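# Put the blue-taped flask into a free shaker clamp

## Task

Place the glass flask that carries blue tape into an unoccupied clamp on the shaker so that its base sits fully down in the clamp and the clamp's spring ring wraps around the flask's cone. Do not grip it hard, push hard on its rim or rip the foil covering its mouth. At the end the other flasks must still be seated. Do not bend any clamp's legs or pry its spring ring off. Do not strike a flask hard or let any flask drop more than a few centimetres. Any of these mistakes means failure.

## Robot and tools

Robot: two UR7e arms, left_arm and right_arm, each with a Robotiq 140 two-finger gripper whose fingers can fold at a hinge. Each arm has a wrist camera. The other cameras are cam_head_left, cam_head_right, cam_high and cam_low, all 896x504.

Frames. The scene frame has its origin at table-top height, midway between the nominal arm bases, with +z up and +x out over the table. left_arm is on the +y side; these names do not match image left and right. Measured bases: left_arm at (-0.027, +0.491, +0.013) m, right_arm at (+0.044, -0.521, +0.013) m, each turned only slightly about z. An arm's reported hand pose and velocities are in that arm's own base frame. Fixed cameras and the table use the scene frame. Every motion offset is applied along the axes of that arm's current Hand target. On the gripper, +z points out along the fingers and the fingers close along y. end_effector_position is the point between the closed pads. The fingertips extend about 33 mm past it at narrow openings and about 9 mm when fully open.

The 18-number row. Every motion argument is one row of 18 numbers covering both arms, even if only one arm moves. All numbers are scaled to [-1, 1]. The order is: left dx, dy, dz, rx, ry, rz, left gripper position, force_limit, speed, then the same nine for the right arm. dx to rz are an offset from the Hand target, not a pose. 1.0 equals 0.6 m of translation or 180 degrees of rotation. rx, ry, rz together form one rotation vector. Gripper position: +1 is fully open (140 mm), about -0.8 is where the pads touch, and -1 closes until something blocks the fingers. force_limit runs from -1 (gentle, about 14 N) to +1 (about 58 N). speed runs from -1 (about 30 mm/s) to +1 (about 250 mm/s). A fast close grips much harder, so close slowly with a low force_limit on glass. Gripper numbers are absolute commands, and a 0 there is also a command. To leave a gripper unchanged, resend its previous three numbers.

execute_actions(actions, cameras): actions is a list of actions. Each action is a list of up to 15 rows, one row per 1/30 s step. If an action has fewer rows, its last row is held for the remaining steps. Every row is counted from the Hand target at the start of that action, so sending the same offset again moves the arm further. Sending zeros for an arm's six pose numbers asks it to go back to its Hand target. An empty actions list returns the state plus all camera images.

move(target, speed, blend, stop_force, zero, blocking, cameras): sends the grippers in straight lines toward the offsets in target, which is either one 18-number row or a list of up to 15 rows. Every row in the list is counted from the same starting Hand targets. speed is in m/s, from 0.002 to 3.6, default 0.25, and turning is limited to twice that number in rad/s. It can be one value or one per target. blend is in metres and rounds the corners between listed targets. stop_force is in newtons, from 3 to 120, one value for both arms. It ends an arm's path once its wrist senses that much push against the direction of travel. Use it slowly, and do not use it while the gripper turns or when backing away from something you are pressing on. zero (default true) re-zeroes the force reading before the move. blocking=false returns early and cannot be combined with stop_force. Paths do not steer around obstacles or the other arm. Avoid paths that pass near an arm's own base. The result ends with a move: line, for example done, off_target, held, moving or fault, plus limits such as paced or held.

wait(seconds 0 to 10) lets time run. stop brakes a running move. zoom_image(camera, region [x0, y0, x1, y1] in pixels, at most 504 by 504) enlarges part of the latest image from a camera. zero_wrist_force(arm) re-zeroes that arm's wrist sensor. read_manual returns licence texts. finished_scene(scene) ends the scene and cannot be undone, so call it only after the flask is seated and stable.

Results. You get position, quaternion, velocities, Hand target (your last commanded pose after clipping; the next offsets count from it), joint positions and torques, and Wrist force and Wrist torque in the end-effector axes. object_status: 0 moving, 1 blocked while opening, 2 blocked while closing (something is held), 3 reached the commanded opening or the pads met. position_measured is in counts: 3 is open, about 139 is 60 mm, 200 is 20 mm, 230 is pads touching. After a grip, confirm status 2. Commanded orientation is clipped to within 32 degrees of the current orientation per step. A gripper can settle short of its target; send the remaining distance as an offset.

Cautions. An outside force of about 150 N, or a joint torque reaching its limit (wrist joints 25.7 N m), stops that arm for 10 s. Arms are stiff, so aiming even slightly past a firm contact can trigger that stop. Approach slowly with a small stop_force. Hold the flask near the fingertip quarter of the pads, because deeper in the grip the fingers fold and squeeze unpredictably. Fingers pressed tip-first onto a surface fold without much resistance. Keep the arms apart, since a clash between them can fail the task. A clearance check may hold commands that bring the arms too close. Motors heat up when holding a stretched arm or pushing into something: at 70 °C a MOTOR HOT line appears, and at 85 °C the arm brakes for 30 to 60 s. Objects can get a small random nudge. Anything that falls or is left off the table fails the task. Lower the flask gently into the clamp, let it go only once it is at rest, and never press hard on its foil-covered rim.

Each tool is called after "Call:" by a JSON object that holds its "method" and its "body", one argument or row to a line.

## Session

Call:
{"method": "execute_actions", "body": {
  "actions": []
}}

Scene clock: 0.00 s.
left_arm: end_effector_position=(+0.9512, -0.1013, +0.3088) position_measured=3 object_status=3 end_effector_quat_wxyz=(-0.049, +0.736, -0.287, +0.612) | right_arm: end_effector_position=(+1.0342, +0.1166, +0.2080) position_measured=3 object_status=3 end_effector_quat_wxyz=(+0.089, +0.871, -0.127, +0.466)
Joint positions: left_arm=[-0.225 -0.845 1.355 -3.401 -1.635 3.61] | right_arm=[0.086 -0.551 0.773 -2.74 -1.917 3.339]
Joint velocities: within noise
Joint torques (N m): no reading
Motor temperatures (°C): left_arm=[32 33 29 37 41 42] | right_arm=[36 24 32 36 38 42]
Wrist force (N): no reading
Wrist torque (N m): no reading
Wrist force, peak (N): no reading
Hand target: left_arm +0.9512, -0.1013, +0.3088; -0.049, +0.736, -0.287, +0.612 | right_arm +1.0342, +0.1166, +0.2080; +0.089, +0.871, -0.127, +0.466
Tool commands: left_gripper/position=+1.0 left_gripper/force_limit=+1.0 left_gripper/speed=+1.0 right_gripper/position=+1.0 right_gripper/force_limit=+1.0 right_gripper/speed=+1.0

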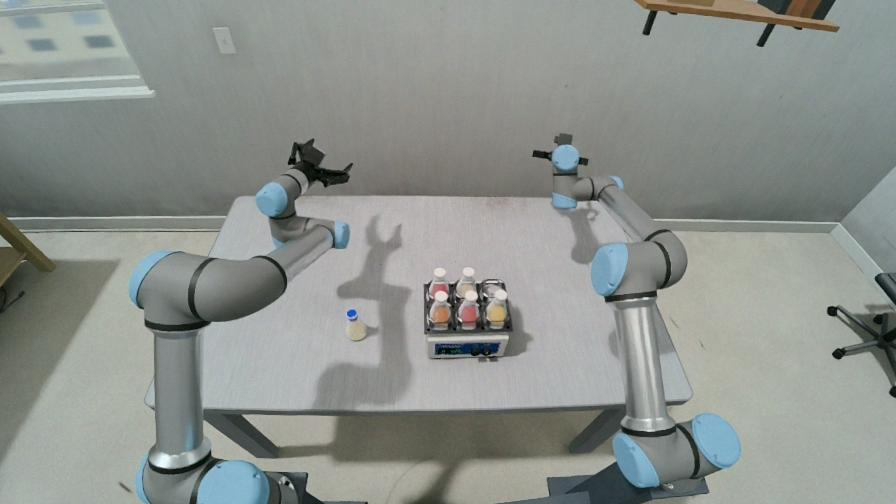

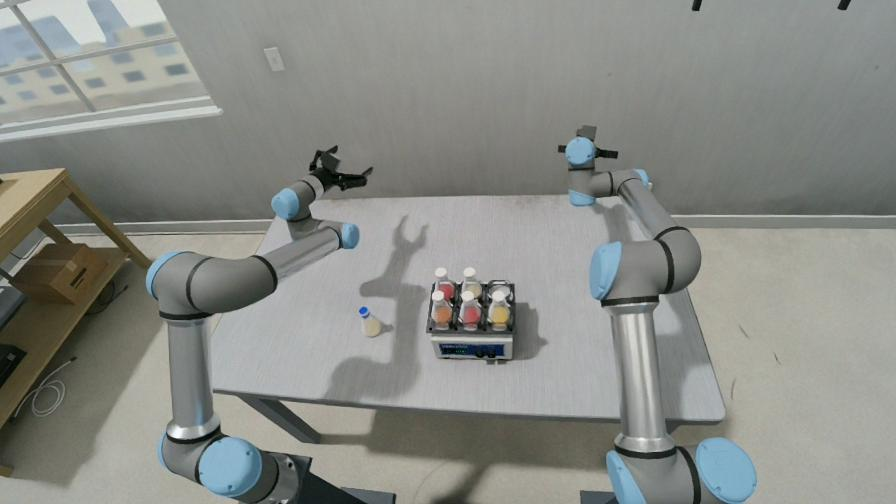

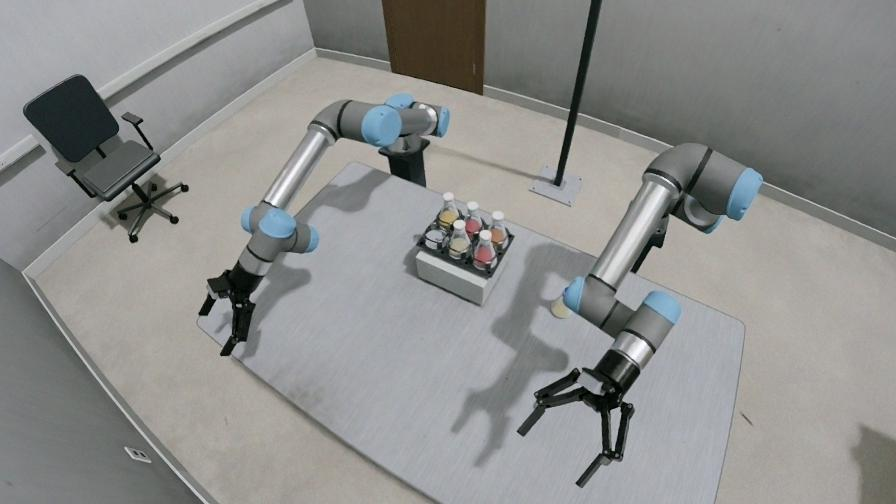

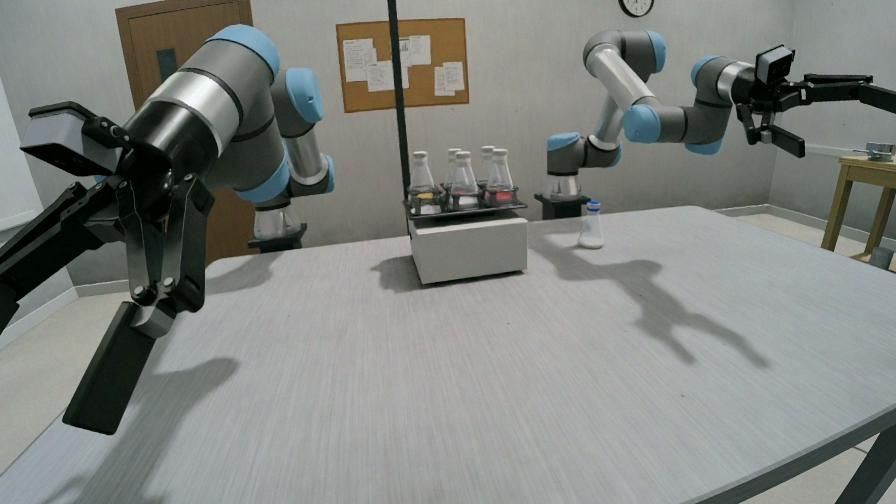

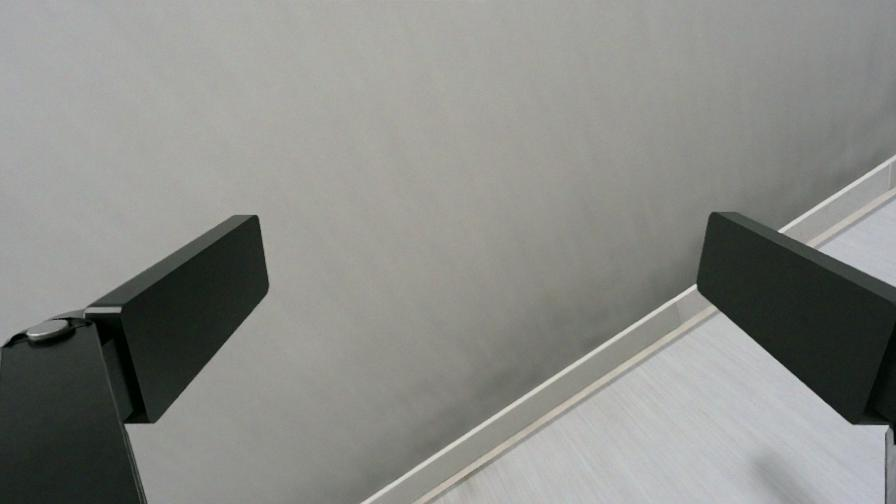

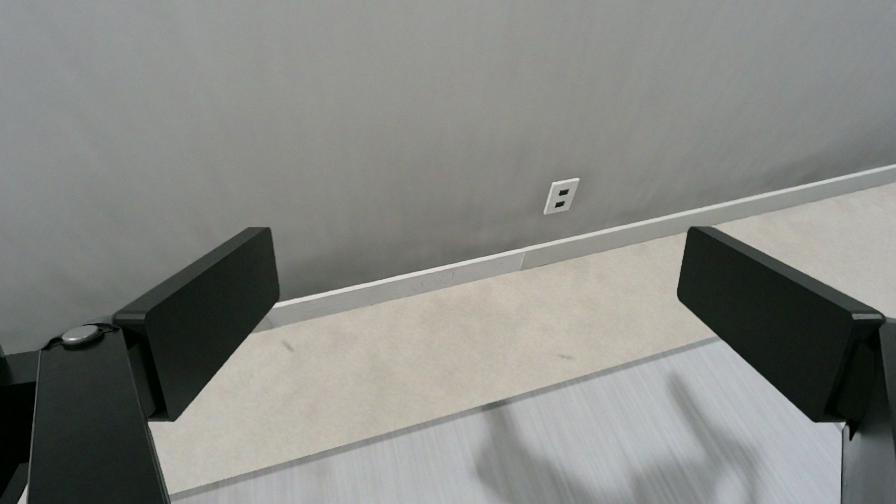

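Call:
{"method": "zoom_image", "body": {
  "camera": "cam_head_left",
  "region": [320, 250, 540, 370]
}}

Call:
{"method": "zoom_image", "body": {
  "camera": "cam_head_right",
  "region": [340, 250, 560, 370]
}}

Call:
{"method": "zoom_image", "body": {
  "camera": "cam_high",
  "region": [390, 170, 610, 330]
}}

Call:
{"method": "zoom_image", "body": {
  "camera": "cam_low",
  "region": [390, 130, 630, 300]
}}

Scaled by 2.291 from the camera's 896x504 image, which has a finer 1280x720 frame.

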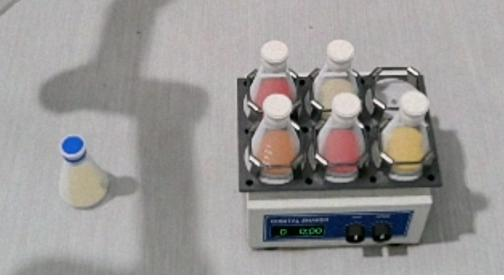

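Scaled by 2.291 from the camera's 896x504 image, which has a finer 1280x720 frame.

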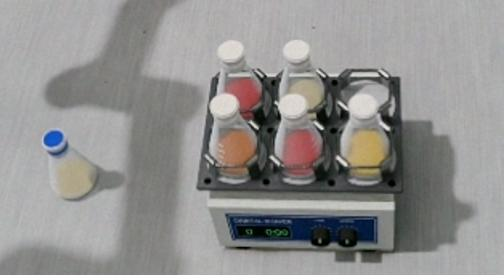

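Scaled by 2.291 from the camera's 896x504 image, which has a finer 1280x720 frame.

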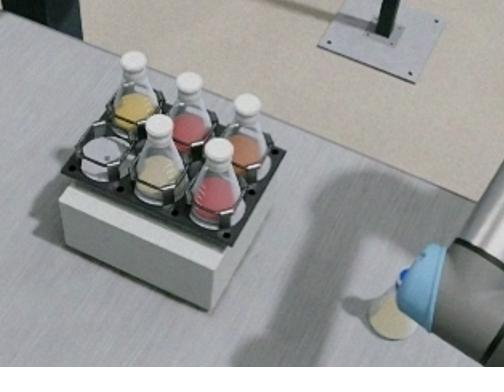

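Scaled by 2.100 from the camera's 896x504 image, which has a finer 1280x720 frame.

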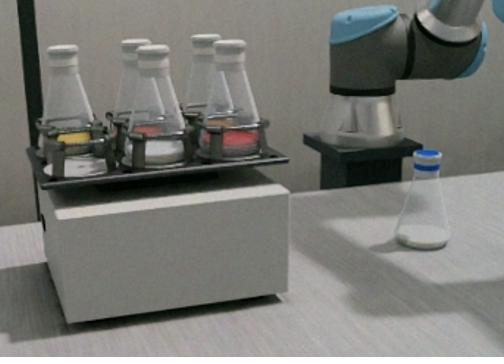

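Call:
{"method": "move", "body": {
  "target": [0,0,0,0,0,0,1,1,1,-0.317,-0.255,-0.885,0.2487,-0.1262,-0.248,1,1,1],
  "speed": 0.5,
  "cameras": ["cam_right_wrist","cam_head_left"]
}}

Scene clock: 73.27 s.
left_arm: end_effector_position=(+0.9512, -0.1013, +0.3088) position_measured=3 object_status=3 end_effector_quat_wxyz=(-0.049, +0.736, -0.287, +0.612) | right_arm: end_effector_position=(+0.5604, +0.4337, +0.3360) position_measured=3 object_status=3 end_effector_quat_wxyz=(-0.100, +0.892, +0.369, +0.240)
Joint positions: left_arm=[-0.225 -0.845 1.355 -3.401 -1.635 3.61] | right_arm=[0.38 -1.433 1.497 -2.124 -1.371 2.787]
Joint torques (N m): left_arm=[-1.25 -53.77 -22.07 -3.61 -0.09 0.04] | right_arm=[6.05 -22.85 -14.97 -1.95 -1.71 0.93]
Wrist force (N): left_arm=[0.1 0.1 0.0] | right_arm=[-0.3 0.8 0.4]
Wrist torque (N m): left_arm=[0.01 -0.03 0.00] | right_arm=[0.30 0.09 -0.21]
Wrist force, peak (N): left_arm=[0.1 0.3 0.2] | right_arm=[0.8 0.6 3.2]
Hand target: left_arm +0.9512, -0.1013, +0.3088; -0.049, +0.736, -0.287, +0.612 | right_arm +0.5603, +0.4337, +0.3359; -0.100, +0.892, +0.369, +0.240
Off the commanded pose: left_arm 0.000 m, 0 deg | right_arm 0.000 m, 0 deg.
move: done
Images, in order (width x height): cam_head_left 896x504, cam_right_wrist 896x504.

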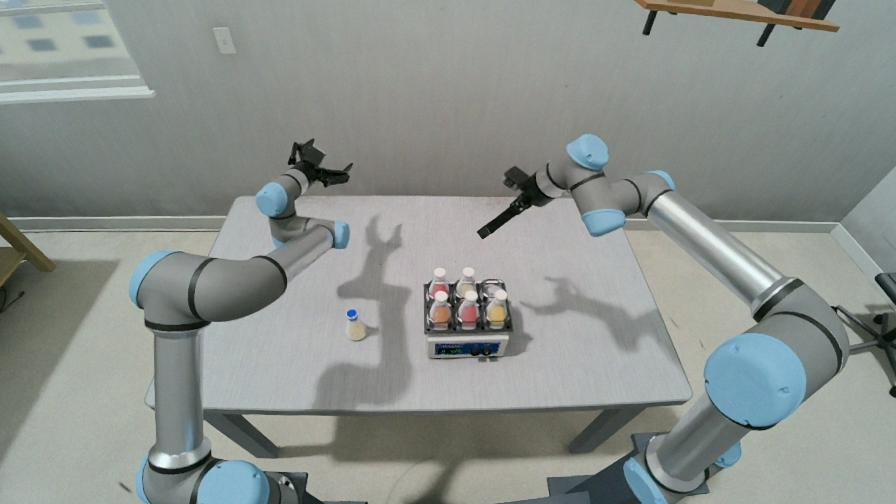

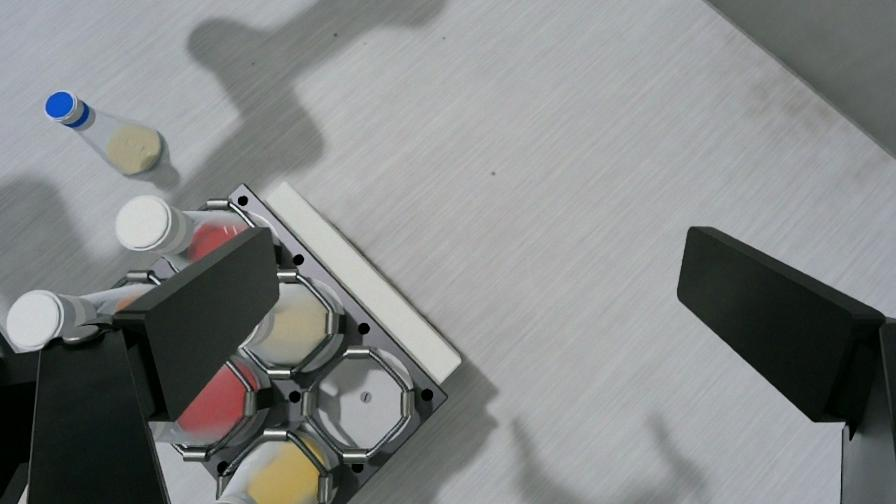

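Call:
{"method": "zoom_image", "body": {
  "camera": "cam_right_wrist",
  "region": [30, 70, 190, 200]
}}

Call:
{"method": "move", "body": {
  "target": [-0.21,-0.68,-0.605,0,0,0,1,1,1,0,0,0,0,0,0,1,1,1],
  "speed": 0.4
}}

Scaled by 3.150 from the camera's 896x504 image, which has a finer 1280x720 frame.

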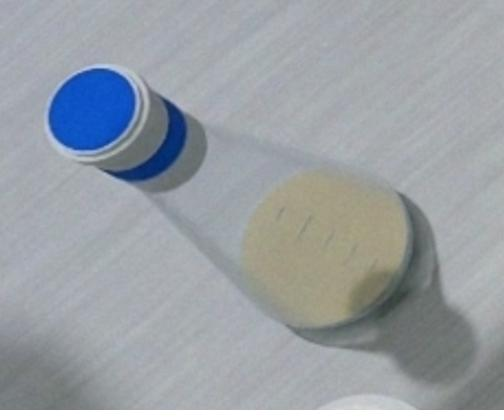

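Scene clock: 107.10 s.
left_arm: end_effector_position=(+0.7509, +0.3993, +0.4614) position_measured=3 object_status=3 end_effector_quat_wxyz=(-0.049, +0.736, -0.287, +0.611) | right_arm: end_effector_position=(+0.5603, +0.4337, +0.3359) position_measured=3 object_status=3 end_effector_quat_wxyz=(-0.100, +0.892, +0.369, +0.240)
Joint positions: left_arm=[0.61 -0.989 1.172 -2.935 -2.434 3.897] | right_arm=[0.38 -1.433 1.497 -2.124 -1.371 2.787]
Joint torques (N m): left_arm=[3.93 -62.93 -29.55 -2.46 -1.67 -1.89] | right_arm=[6.11 -19.59 -16.91 -1.55 2.74 -2.01]
Wrist force (N): left_arm=[0.0 -0.1 0.2] | right_arm=[-0.4 0.6 0.3]
Wrist torque (N m): left_arm=[-0.03 0.03 0.08] | right_arm=[0.27 0.13 -0.21]
Wrist force, peak (N): left_arm=[-1.3 -3.2 -2.8] | right_arm=[-0.5 0.8 0.6]
Hand target: left_arm +0.7508, +0.3993, +0.4616; -0.049, +0.736, -0.287, +0.612 | right_arm +0.5603, +0.4337, +0.3359; -0.100, +0.892, +0.369, +0.240
Off the commanded pose: left_arm 0.000 m, 0 deg | right_arm 0.000 m, 0 deg.
move: done

Call:
{"method": "move", "body": {
  "target": [
    [0,0,0,0,0,0,1,1,1,-0.145,-0.385,-0.207,-0.054,0.110,0.0643,0.1,-1,0],
    [0,0,0,0,0,0,1,1,1,-0.045,-0.667,0.239,-0.054,0.110,0.0643,0.1,-1,0]
  ],
  "speed": 0.35,
  "blend": 0.03,
  "cameras": ["cam_right_wrist","cam_head_left"]
}}

Call:
{"method": "zoom_image", "body": {
  "camera": "cam_right_wrist",
  "region": [320, 150, 640, 400]
}}

Scene clock: 147.77 s.
left_arm: end_effector_position=(+0.7508, +0.3993, +0.4616) position_measured=3 object_status=3 end_effector_quat_wxyz=(-0.049, +0.736, -0.287, +0.612) | right_arm: end_effector_position=(+0.3115, +0.7511, +0.1988) position_measured=117 object_status=3 end_effector_quat_wxyz=(-0.110, +0.876, +0.234, +0.408)
Joint positions: left_arm=[0.61 -0.989 1.172 -2.934 -2.434 3.897] | right_arm=[1.196 -1.04 1.569 -2.85 -2.068 3.616]
Joint torques (N m): left_arm=[6.25 -62.22 -34.86 -0.83 -2.33 2.03] | right_arm=[-6.17 -32.28 -29.73 -5.47 2.06 -1.92]
Wrist force (N): left_arm=[0.1 -0.3 -0.1] | right_arm=[-0.4 -0.1 0.0]
Wrist torque (N m): left_arm=[-0.09 -0.01 0.07] | right_arm=[0.04 0.06 -0.04]
Wrist force, peak (N): left_arm=[0.0 -0.6 -0.1] | right_arm=[1.9 4.0 2.2]
Hand target: left_arm +0.7508, +0.3993, +0.4616; -0.049, +0.736, -0.287, +0.612 | right_arm +0.3116, +0.7512, +0.1988; -0.110, +0.876, +0.234, +0.408
Off the commanded pose: left_arm 0.000 m, 0 deg | right_arm 0.000 m, 0 deg.
move: done
Images, in order (width x height): cam_head_left 896x504, cam_right_wrist 896x504.

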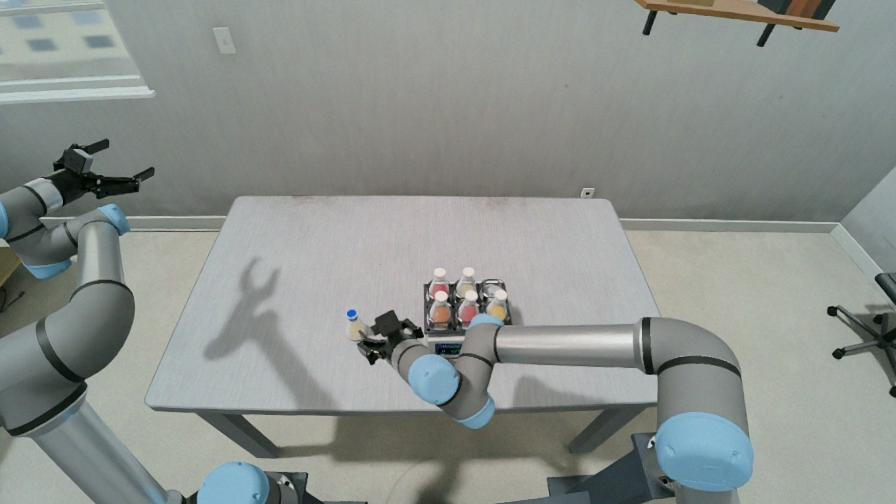

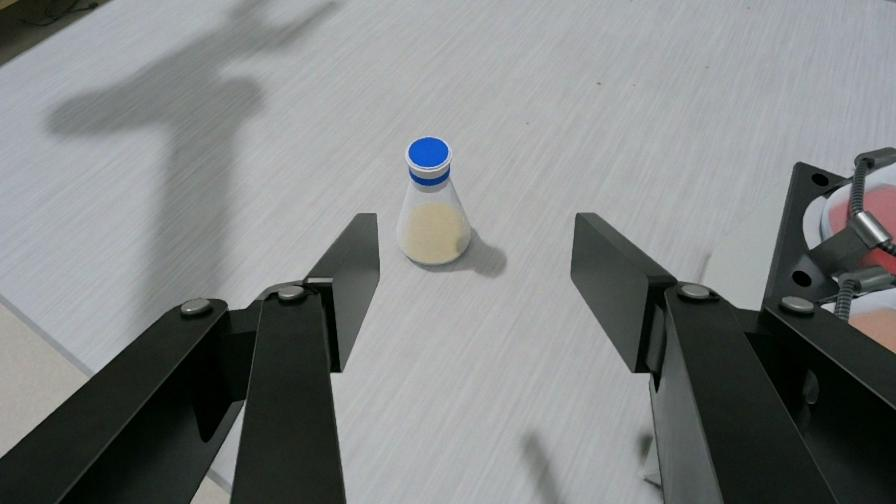

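Scaled by 1.575 from the camera's 896x504 image, which has a finer 1280x720 frame.

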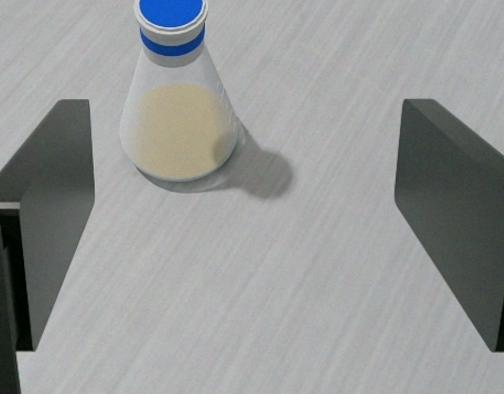

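Call:
{"method": "move", "body": {
  "target": [0,0,0,0,0,0,1,1,1,-0.0058,-0.0375,0.2,0,0,0,0.1,-1,0],
  "speed": 0.15,
  "cameras": ["cam_right_wrist"]
}}

Call:
{"method": "zoom_image", "body": {
  "camera": "cam_right_wrist",
  "region": [320, 100, 640, 350]
}}

Scene clock: 185.63 s.
left_arm: end_effector_position=(+0.7508, +0.3993, +0.4616) position_measured=3 object_status=3 end_effector_quat_wxyz=(-0.049, +0.736, -0.287, +0.612) | right_arm: end_effector_position=(+0.3780, +0.8155, +0.1191) position_measured=117 object_status=3 end_effector_quat_wxyz=(-0.110, +0.876, +0.234, +0.408)
Joint positions: left_arm=[0.61 -0.989 1.172 -2.934 -2.434 3.897] | right_arm=[1.142 -0.778 1.347 -2.91 -2.031 3.572]
Joint torques (N m): left_arm=[6.66 -61.76 -34.96 -0.68 -2.5 1.59] | right_arm=[5.71 -50.69 -18.25 -1.95 -3.23 2.19]
Wrist force (N): left_arm=[-0.1 -0.4 0.0] | right_arm=[-0.1 0.0 0.4]
Wrist torque (N m): left_arm=[-0.10 0.04 0.08] | right_arm=[0.06 -0.01 -0.02]
Wrist force, peak (N): left_arm=[-0.3 -0.4 -0.1] | right_arm=[-0.1 0.0 2.6]
Hand target: left_arm +0.7508, +0.3993, +0.4616; -0.049, +0.736, -0.287, +0.612 | right_arm +0.3780, +0.8156, +0.1190; -0.110, +0.876, +0.234, +0.408
Off the commanded pose: left_arm 0.000 m, 0 deg | right_arm 0.000 m, 0 deg.
move: done
Images, in order (width x height): cam_right_wrist 896x504.

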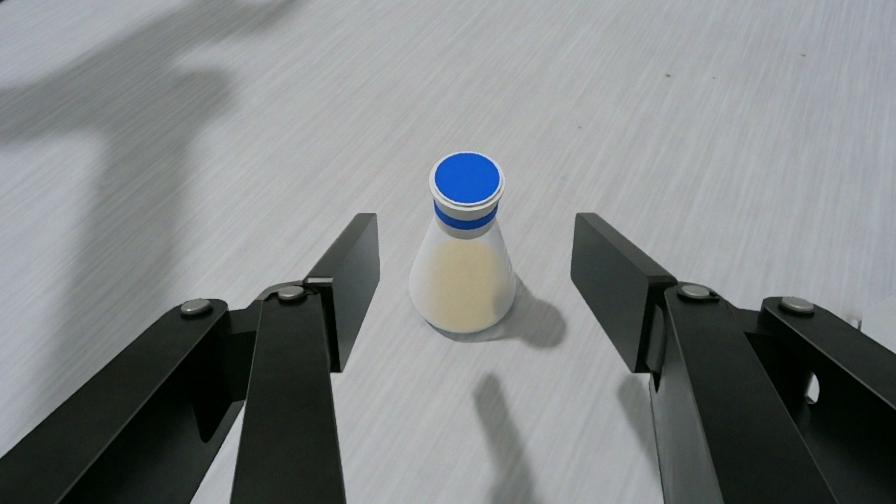

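Scaled by 1.575 from the camera's 896x504 image, which has a finer 1280x720 frame.

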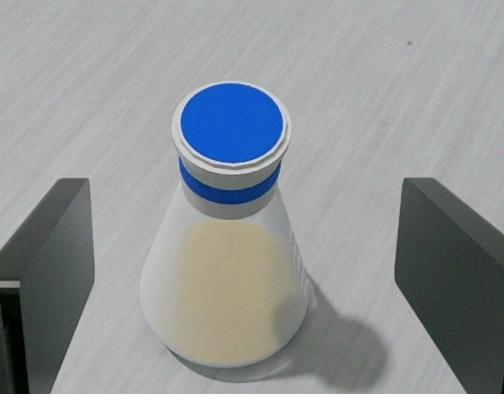

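Call:
{"method": "move", "body": {
  "target": [0,0,0,0,0,0,1,1,1,0,0,0.087,0,0,0,0.1,-1,0],
  "speed": 0.1,
  "cameras": ["cam_right_wrist","cam_low"]
}}

Call:
{"method": "zoom_image", "body": {
  "camera": "cam_low",
  "region": [500, 140, 680, 280]
}}

Call:
{"method": "zoom_image", "body": {
  "camera": "cam_right_wrist",
  "region": [320, 150, 640, 400]
}}

Scene clock: 211.93 s.
left_arm: end_effector_position=(+0.7508, +0.3993, +0.4616) position_measured=3 object_status=3 end_effector_quat_wxyz=(-0.049, +0.736, -0.287, +0.612) | right_arm: end_effector_position=(+0.4126, +0.8356, +0.0855) position_measured=117 object_status=3 end_effector_quat_wxyz=(-0.110, +0.876, +0.234, +0.408)
Joint positions: left_arm=[0.61 -0.989 1.172 -2.934 -2.434 3.897] | right_arm=[1.111 -0.672 1.243 -2.923 -2.009 3.547]
Joint torques (N m): left_arm=[5.47 -61.03 -34.38 -0.81 -2.23 1.73] | right_arm=[5.61 -66.06 -10.29 -1.83 -3.14 1.91]
Wrist force (N): left_arm=[-0.1 -0.2 -0.1] | right_arm=[-0.1 0.2 -0.1]
Wrist torque (N m): left_arm=[-0.06 0.04 0.07] | right_arm=[0.12 0.01 0.00]
Wrist force, peak (N): left_arm=[-0.2 -0.6 0.0] | right_arm=[-0.2 0.3 1.8]
Hand target: left_arm +0.7508, +0.3993, +0.4616; -0.049, +0.736, -0.287, +0.612 | right_arm +0.4126, +0.8356, +0.0855; -0.110, +0.876, +0.234, +0.408
Off the commanded pose: left_arm 0.000 m, 0 deg | right_arm 0.000 m, 0 deg.
move: done
Images, in order (width x height): cam_low 896x504, cam_right_wrist 896x504.

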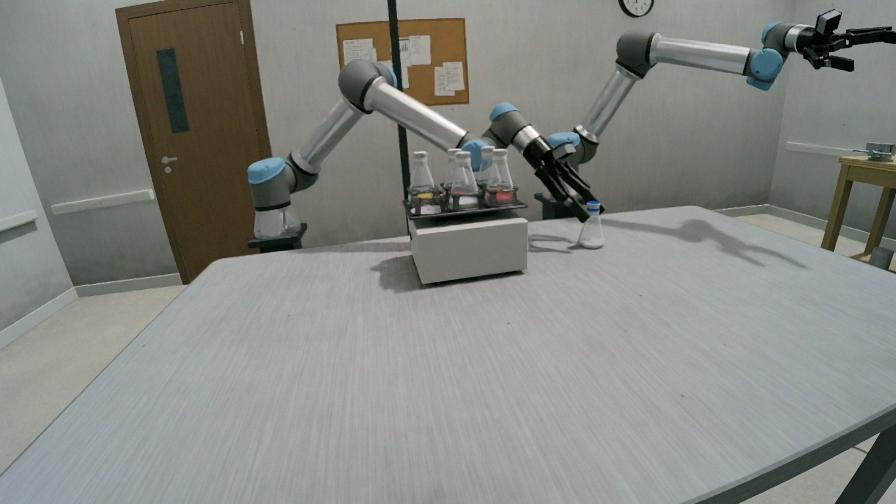

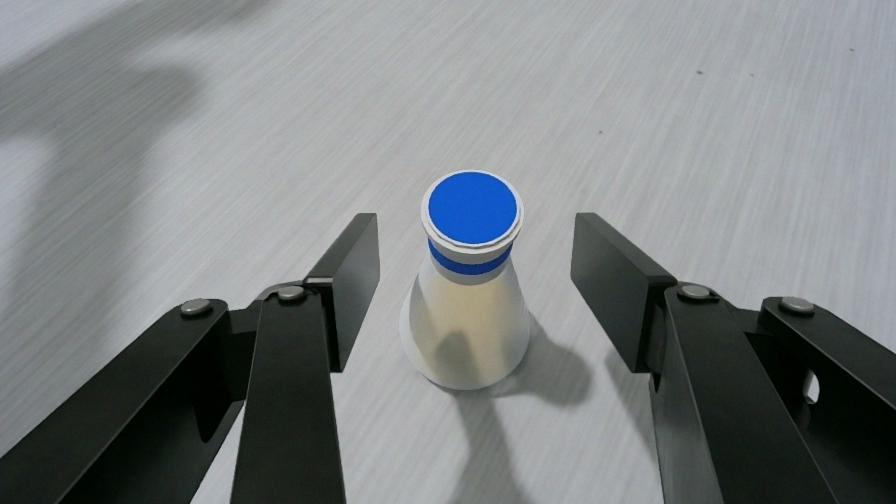

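Scaled by 2.800 from the camera's 896x504 image, which has a finer 1280x720 frame.

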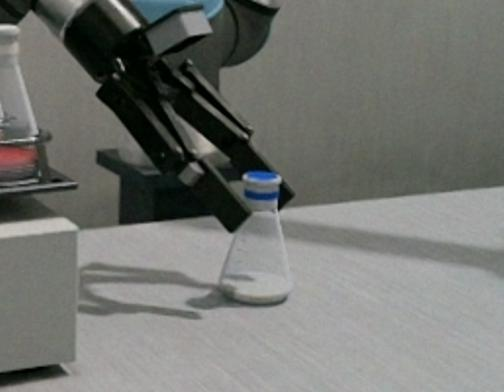

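Scaled by 1.575 from the camera's 896x504 image, which has a finer 1280x720 frame.

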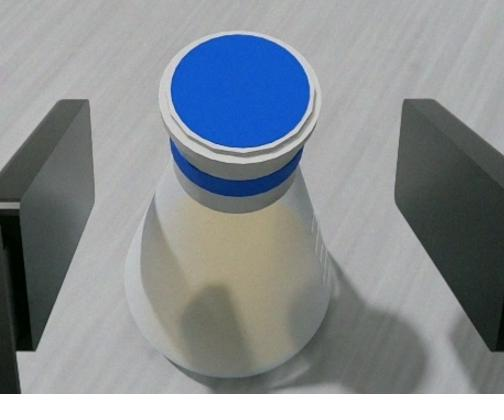

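Call:
{"method": "execute_actions", "body": {
  "actions": [
    [[0,0,0,0,0,0,1,1,1,0,0,0,0,0,0,-1,-1,-1]]
  ]
}}

Call:
{"method": "wait", "body": {
  "seconds": 1.5,
  "cameras": ["cam_right_wrist","cam_low"]
}}

Call:
{"method": "zoom_image", "body": {
  "camera": "cam_low",
  "region": [500, 140, 680, 280]
}}

Call:
{"method": "zoom_image", "body": {
  "camera": "cam_right_wrist",
  "region": [320, 150, 640, 400]
}}

Scene clock: 225.73 s.
left_arm: end_effector_position=(+0.7508, +0.3993, +0.4616) position_measured=3 object_status=3 end_effector_quat_wxyz=(-0.049, +0.736, -0.287, +0.612) | right_arm: end_effector_position=(+0.4126, +0.8356, +0.0855) position_measured=176 object_status=0 end_effector_quat_wxyz=(-0.110, +0.876, +0.234, +0.408)
Joint positions: left_arm=[0.61 -0.989 1.172 -2.934 -2.434 3.897] | right_arm=[1.111 -0.672 1.243 -2.923 -2.009 3.547]
Joint torques (N m): left_arm=[5.74 -58.68 -34.1 -0.83 -2.51 1.74] | right_arm=[5.19 -62.86 -12.39 -1.82 -2.87 1.96]
Wrist force (N): left_arm=[0.1 -0.2 -0.1] | right_arm=[2.6 -0.5 -2.6]
Wrist torque (N m): left_arm=[-0.04 -0.01 0.07] | right_arm=[0.15 -0.11 0.03]
Wrist force, peak (N): left_arm=[-0.2 -0.6 -0.1] | right_arm=[2.6 -0.5 -2.6]
Hand target: left_arm +0.7508, +0.3993, +0.4616; -0.049, +0.736, -0.287, +0.612 | right_arm +0.4126, +0.8356, +0.0855; -0.110, +0.876, +0.234, +0.408
Off the commanded pose: left_arm 0.000 m, 0 deg | right_arm 0.000 m, 0 deg.

Scene clock: 227.23 s.
left_arm: end_effector_position=(+0.7508, +0.3993, +0.4616) position_measured=3 object_status=3 end_effector_quat_wxyz=(-0.049, +0.736, -0.287, +0.612) | right_arm: end_effector_position=(+0.4126, +0.8356, +0.0855) position_measured=176 object_status=2 end_effector_quat_wxyz=(-0.110, +0.876, +0.234, +0.408)
Joint positions: left_arm=[0.61 -0.989 1.172 -2.934 -2.434 3.897] | right_arm=[1.111 -0.672 1.243 -2.923 -2.009 3.547]
Joint torques (N m): left_arm=[5.75 -59.23 -35.09 -0.74 -2.48 1.66] | right_arm=[0.51 -51.31 -12.45 -2.12 -2.31 1.55]
Wrist force (N): left_arm=[-0.1 -0.2 0.2] | right_arm=[2.3 -0.2 -2.3]
Wrist torque (N m): left_arm=[-0.05 0.04 0.08] | right_arm=[0.20 -0.07 0.02]
Wrist force, peak (N): left_arm=[-0.1 -0.5 0.0] | right_arm=[2.6 -0.4 -2.5]
Hand target: left_arm +0.7508, +0.3993, +0.4616; -0.049, +0.736, -0.287, +0.612 | right_arm +0.4126, +0.8356, +0.0855; -0.110, +0.876, +0.234, +0.408
Tool commands: left_gripper/position=+1.0 left_gripper/force_limit=+1.0 left_gripper/speed=+1.0 right_gripper/position=-1.0 right_gripper/force_limit=-1.0 right_gripper/speed=-1.0
Off the commanded pose: left_arm 0.000 m, 0 deg | right_arm 0.000 m, 0 deg.
wait: 1.50 s; at rest by 0.17 s
Images, in order (width x height): cam_low 896x504, cam_right_wrist 896x504.

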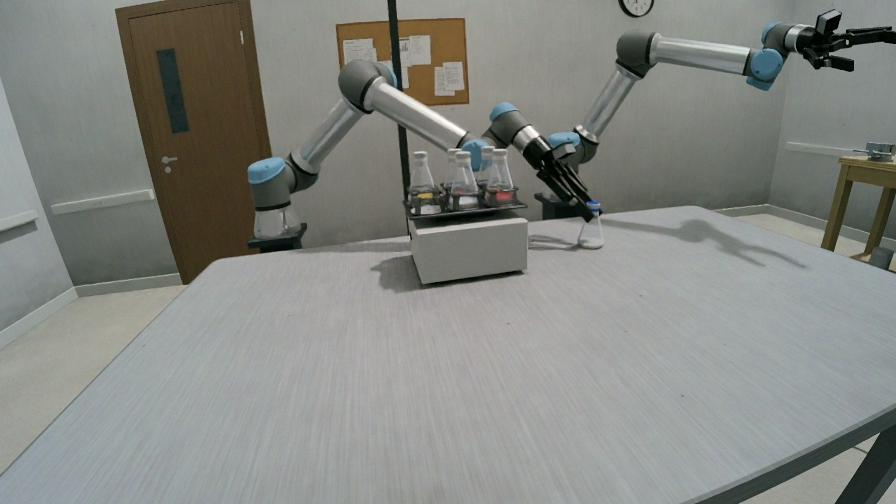

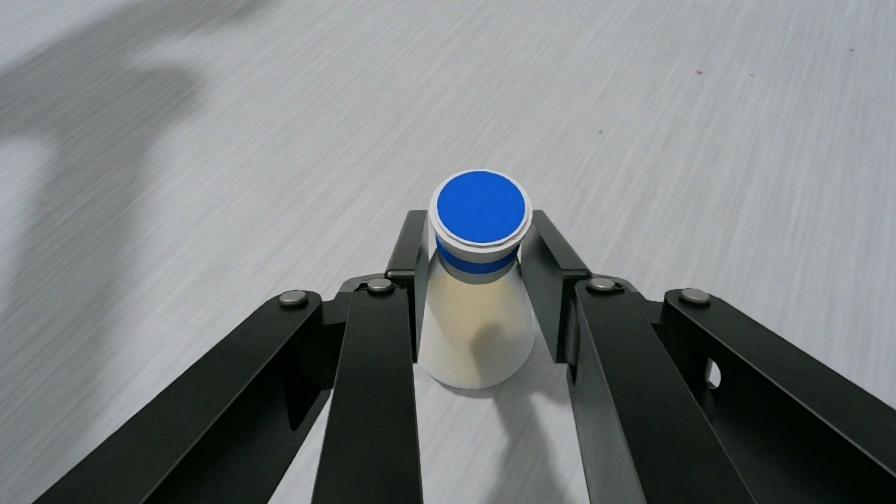

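Scaled by 2.800 from the camera's 896x504 image, which has a finer 1280x720 frame.

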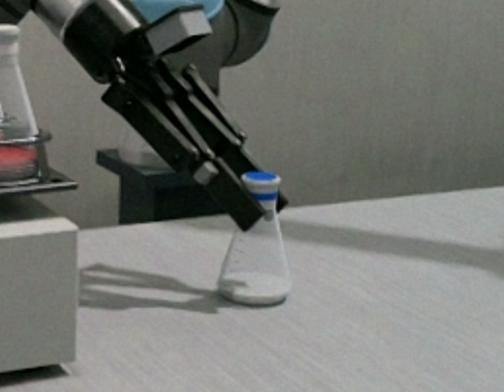

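Scaled by 1.575 from the camera's 896x504 image, which has a finer 1280x720 frame.

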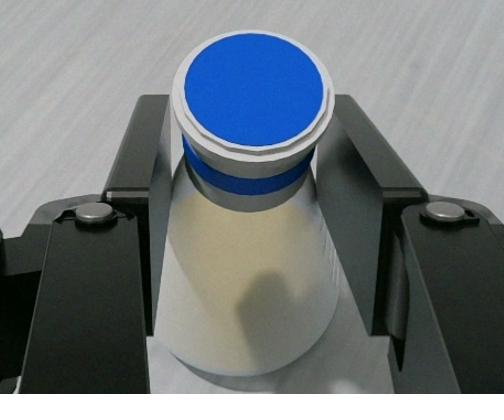

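Call:
{"method": "move", "body": {
  "target": [0,0,0,0,0,0,1,1,1,0.0511,0,-0.0429,0,0,0,-1,-1,-1],
  "speed": 0.05,
  "cameras": ["cam_right_wrist","cam_low"]
}}

Call:
{"method": "zoom_image", "body": {
  "camera": "cam_low",
  "region": [500, 140, 680, 280]
}}

Scene clock: 237.23 s.
left_arm: end_effector_position=(+0.7508, +0.3993, +0.4616) position_measured=3 object_status=3 end_effector_quat_wxyz=(-0.049, +0.736, -0.287, +0.612) | right_arm: end_effector_position=(+0.4127, +0.8356, +0.1258) position_measured=176 object_status=2 end_effector_quat_wxyz=(-0.110, +0.876, +0.234, +0.408) end_effector_velocity=(+0.001, +0.000, +0.001) end_effector_angular_velocity=(+0.003, -0.002, -0.002)
Joint positions: left_arm=[0.61 -0.989 1.172 -2.934 -2.434 3.897] | right_arm=[1.111 -0.723 1.224 -2.853 -2.009 3.547]
Joint velocities: left_arm=[within noise] | right_arm=[-0.001 0.001 0 -0.005 -0.001 0]
Joint torques (N m): left_arm=[6.49 -58.55 -35.25 -0.78 -2.43 1.28] | right_arm=[-7.43 -43.41 -17.21 -5.7 1.81 -1.18]
Wrist force (N): left_arm=[0.0 -0.3 0.0] | right_arm=[-0.9 0.2 0.6]
Wrist torque (N m): left_arm=[-0.07 0.02 0.07] | right_arm=[0.12 0.00 -0.04]
Wrist force, peak (N): left_arm=[-0.2 -0.5 0.0] | right_arm=[2.6 -0.5 -2.7]
Hand target: left_arm +0.7508, +0.3993, +0.4616; -0.049, +0.736, -0.287, +0.612 | right_arm +0.4126, +0.8355, +0.1255; -0.110, +0.876, +0.234, +0.408
Off the commanded pose: left_arm 0.000 m, 0 deg | right_arm 0.000 m, 0 deg.
move: done
Images, in order (width x height): cam_low 896x504, cam_right_wrist 896x504.

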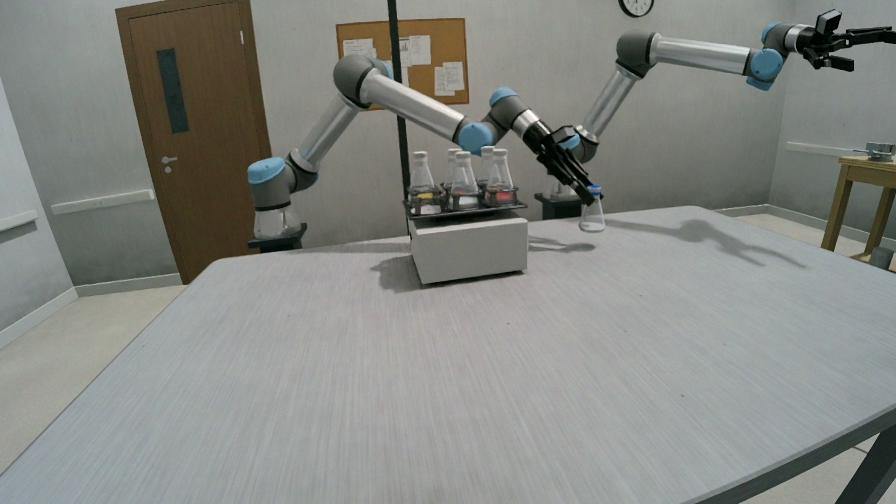

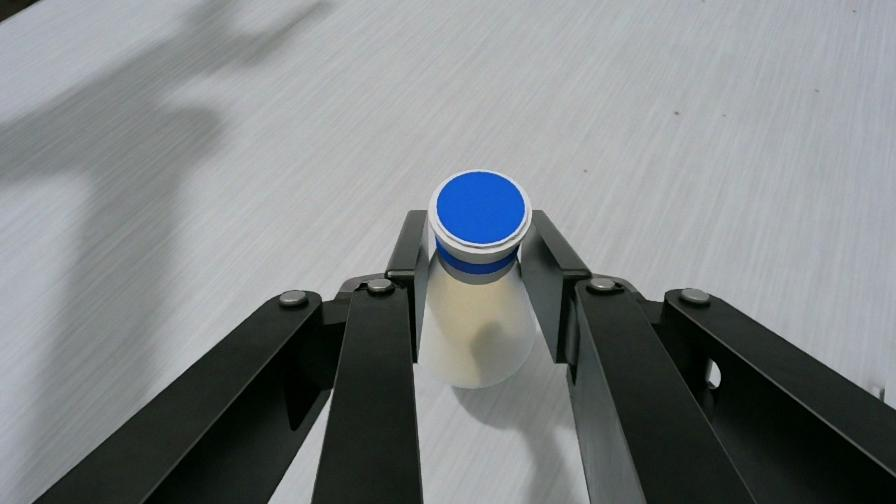

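Scaled by 2.800 from the camera's 896x504 image, which has a finer 1280x720 frame.

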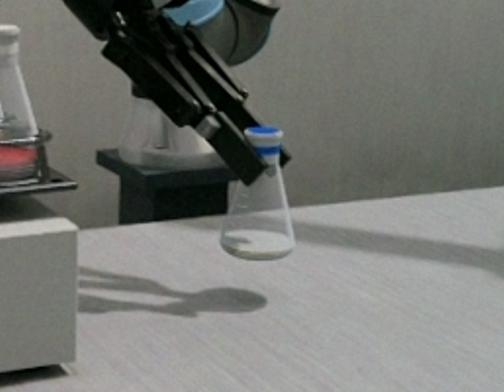

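Call:
{"method": "move", "body": {
  "target": [
    [0,0,0,0,0,0,1,1,1,0.3505,0,-0.2942,0,0,0,-1,-1,-1],
    [0,0,0,0,0,0,1,1,1,0.3127,0.2267,-0.3393,0,0,0,-1,-1,-1]
  ],
  "speed": 0.2,
  "blend": 0.03
}}

Call:
{"method": "move", "body": {
  "target": [0,0,0,0,0,0,1,1,1,-0.2988,0.8355,-0.253,0.2553,0,-0.2143,-1,-1,-1],
  "speed": 0.2,
  "cameras": ["cam_right_wrist","cam_head_left","cam_low"]
}}

Call:
{"method": "zoom_image", "body": {
  "camera": "cam_right_wrist",
  "region": [200, 50, 500, 260]
}}

Scene clock: 279.70 s.
left_arm: end_effector_position=(+0.7508, +0.3993, +0.4616) position_measured=3 object_status=3 end_effector_quat_wxyz=(-0.049, +0.736, -0.287, +0.612) | right_arm: end_effector_position=(+0.4501, +0.6998, +0.4000) position_measured=176 object_status=2 end_effector_quat_wxyz=(-0.110, +0.876, +0.234, +0.408)
Joint positions: left_arm=[0.61 -0.989 1.172 -2.934 -2.434 3.897] | right_arm=[0.96 -1.193 1.272 -2.473 -1.9 3.434]
Joint torques (N m): left_arm=[4.98 -58.42 -33.64 -0.93 -2.39 1.39] | right_arm=[-4.5 -43.77 -20.17 -2.53 -2.77 1.46]
Wrist force (N): left_arm=[-0.1 -0.4 0.1] | right_arm=[-0.8 0.0 0.5]
Wrist torque (N m): left_arm=[-0.10 0.03 0.07] | right_arm=[0.05 0.02 -0.14]
Wrist force, peak (N): left_arm=[-0.1 -0.5 0.1] | right_arm=[-4.7 0.3 3.0]
Hand target: left_arm +0.7508, +0.3993, +0.4616; -0.049, +0.736, -0.287, +0.612 | right_arm +0.4501, +0.6997, +0.3999; -0.110, +0.876, +0.234, +0.408
Off the commanded pose: left_arm 0.000 m, 0 deg | right_arm 0.000 m, 0 deg.
move: done

Scene clock: 282.97 s.
left_arm: end_effector_position=(+0.7508, +0.3993, +0.4616) position_measured=3 object_status=3 end_effector_quat_wxyz=(-0.049, +0.736, -0.287, +0.612) | right_arm: end_effector_position=(+0.4998, +0.1499, +0.3595) position_measured=176 object_status=2 end_effector_quat_wxyz=(-0.299, +0.641, +0.640, +0.299) end_effector_velocity=(-0.001, +0.000, +0.000) end_effector_angular_velocity=(+0.001, -0.001, +0.004)
Joint positions: left_arm=[0.61 -0.989 1.172 -2.934 -2.434 3.897] | right_arm=[-0.441 -1.55 1.506 -1.056 -0.805 0.938]
Joint velocities: left_arm=[within noise] | right_arm=[0 0 0 0.002 0 -0.005]
Joint torques (N m): left_arm=[5.37 -58.57 -34.91 -0.79 -2.58 1.56] | right_arm=[-5.87 -23.14 -27.03 0.22 2.68 -1.93]
Wrist force (N): left_arm=[-0.1 -0.3 -0.1] | right_arm=[-0.9 0.5 0.6]
Wrist torque (N m): left_arm=[-0.07 0.03 0.07] | right_arm=[0.13 0.04 -0.12]
Wrist force, peak (N): left_arm=[-0.3 -0.5 -0.1] | right_arm=[-3.1 1.3 -1.6]
Hand target: left_arm +0.7508, +0.3993, +0.4616; -0.049, +0.736, -0.287, +0.612 | right_arm +0.4998, +0.1498, +0.3595; -0.299, +0.641, +0.640, +0.299
Off the commanded pose: left_arm 0.000 m, 0 deg | right_arm 0.000 m, 0 deg.
move: done
Images, in order (width x height): cam_head_left 896x504, cam_low 896x504, cam_right_wrist 896x504.

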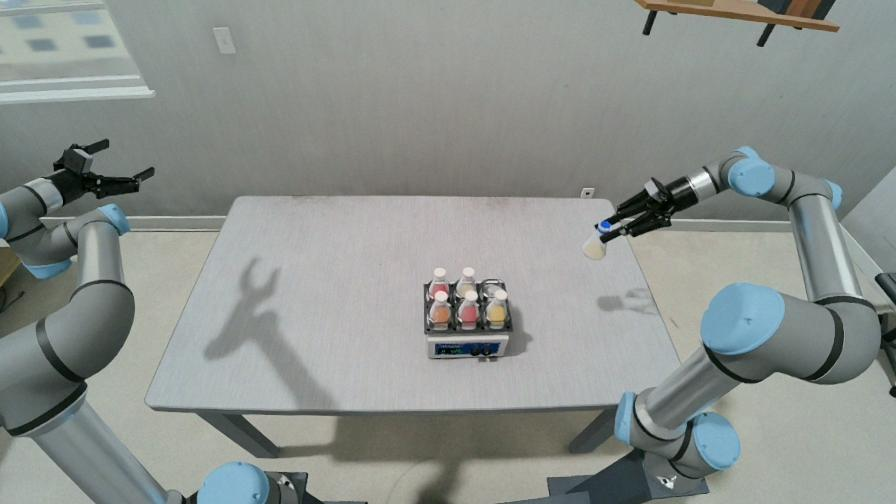

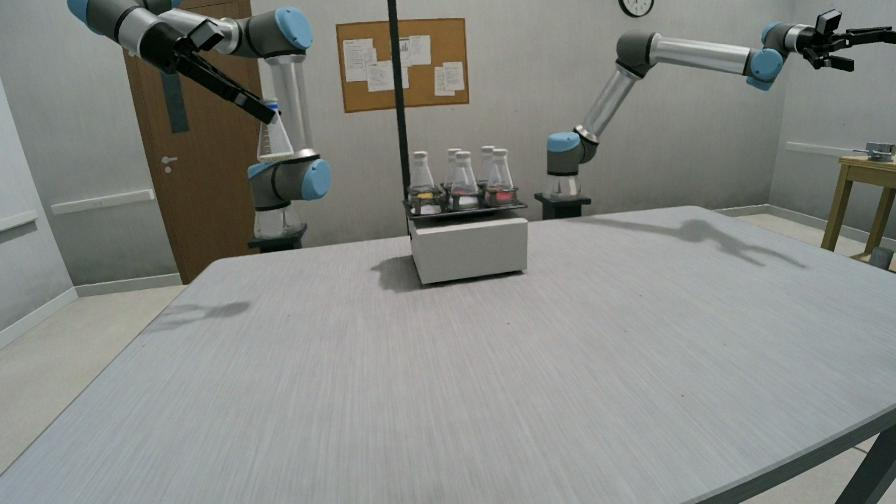

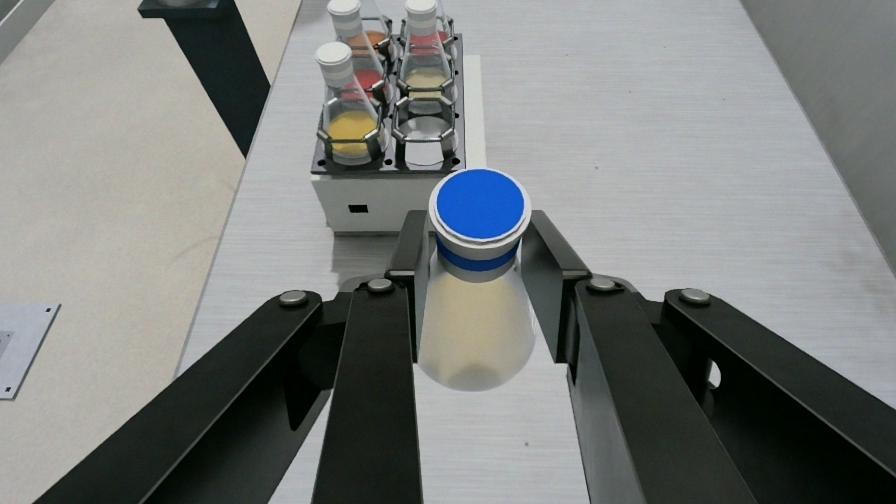

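Scaled by 1.680 from the camera's 896x504 image, which has a finer 1280x720 frame.

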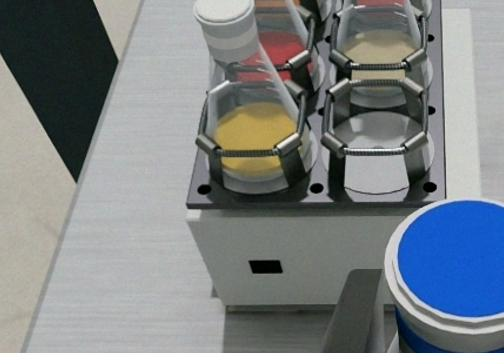

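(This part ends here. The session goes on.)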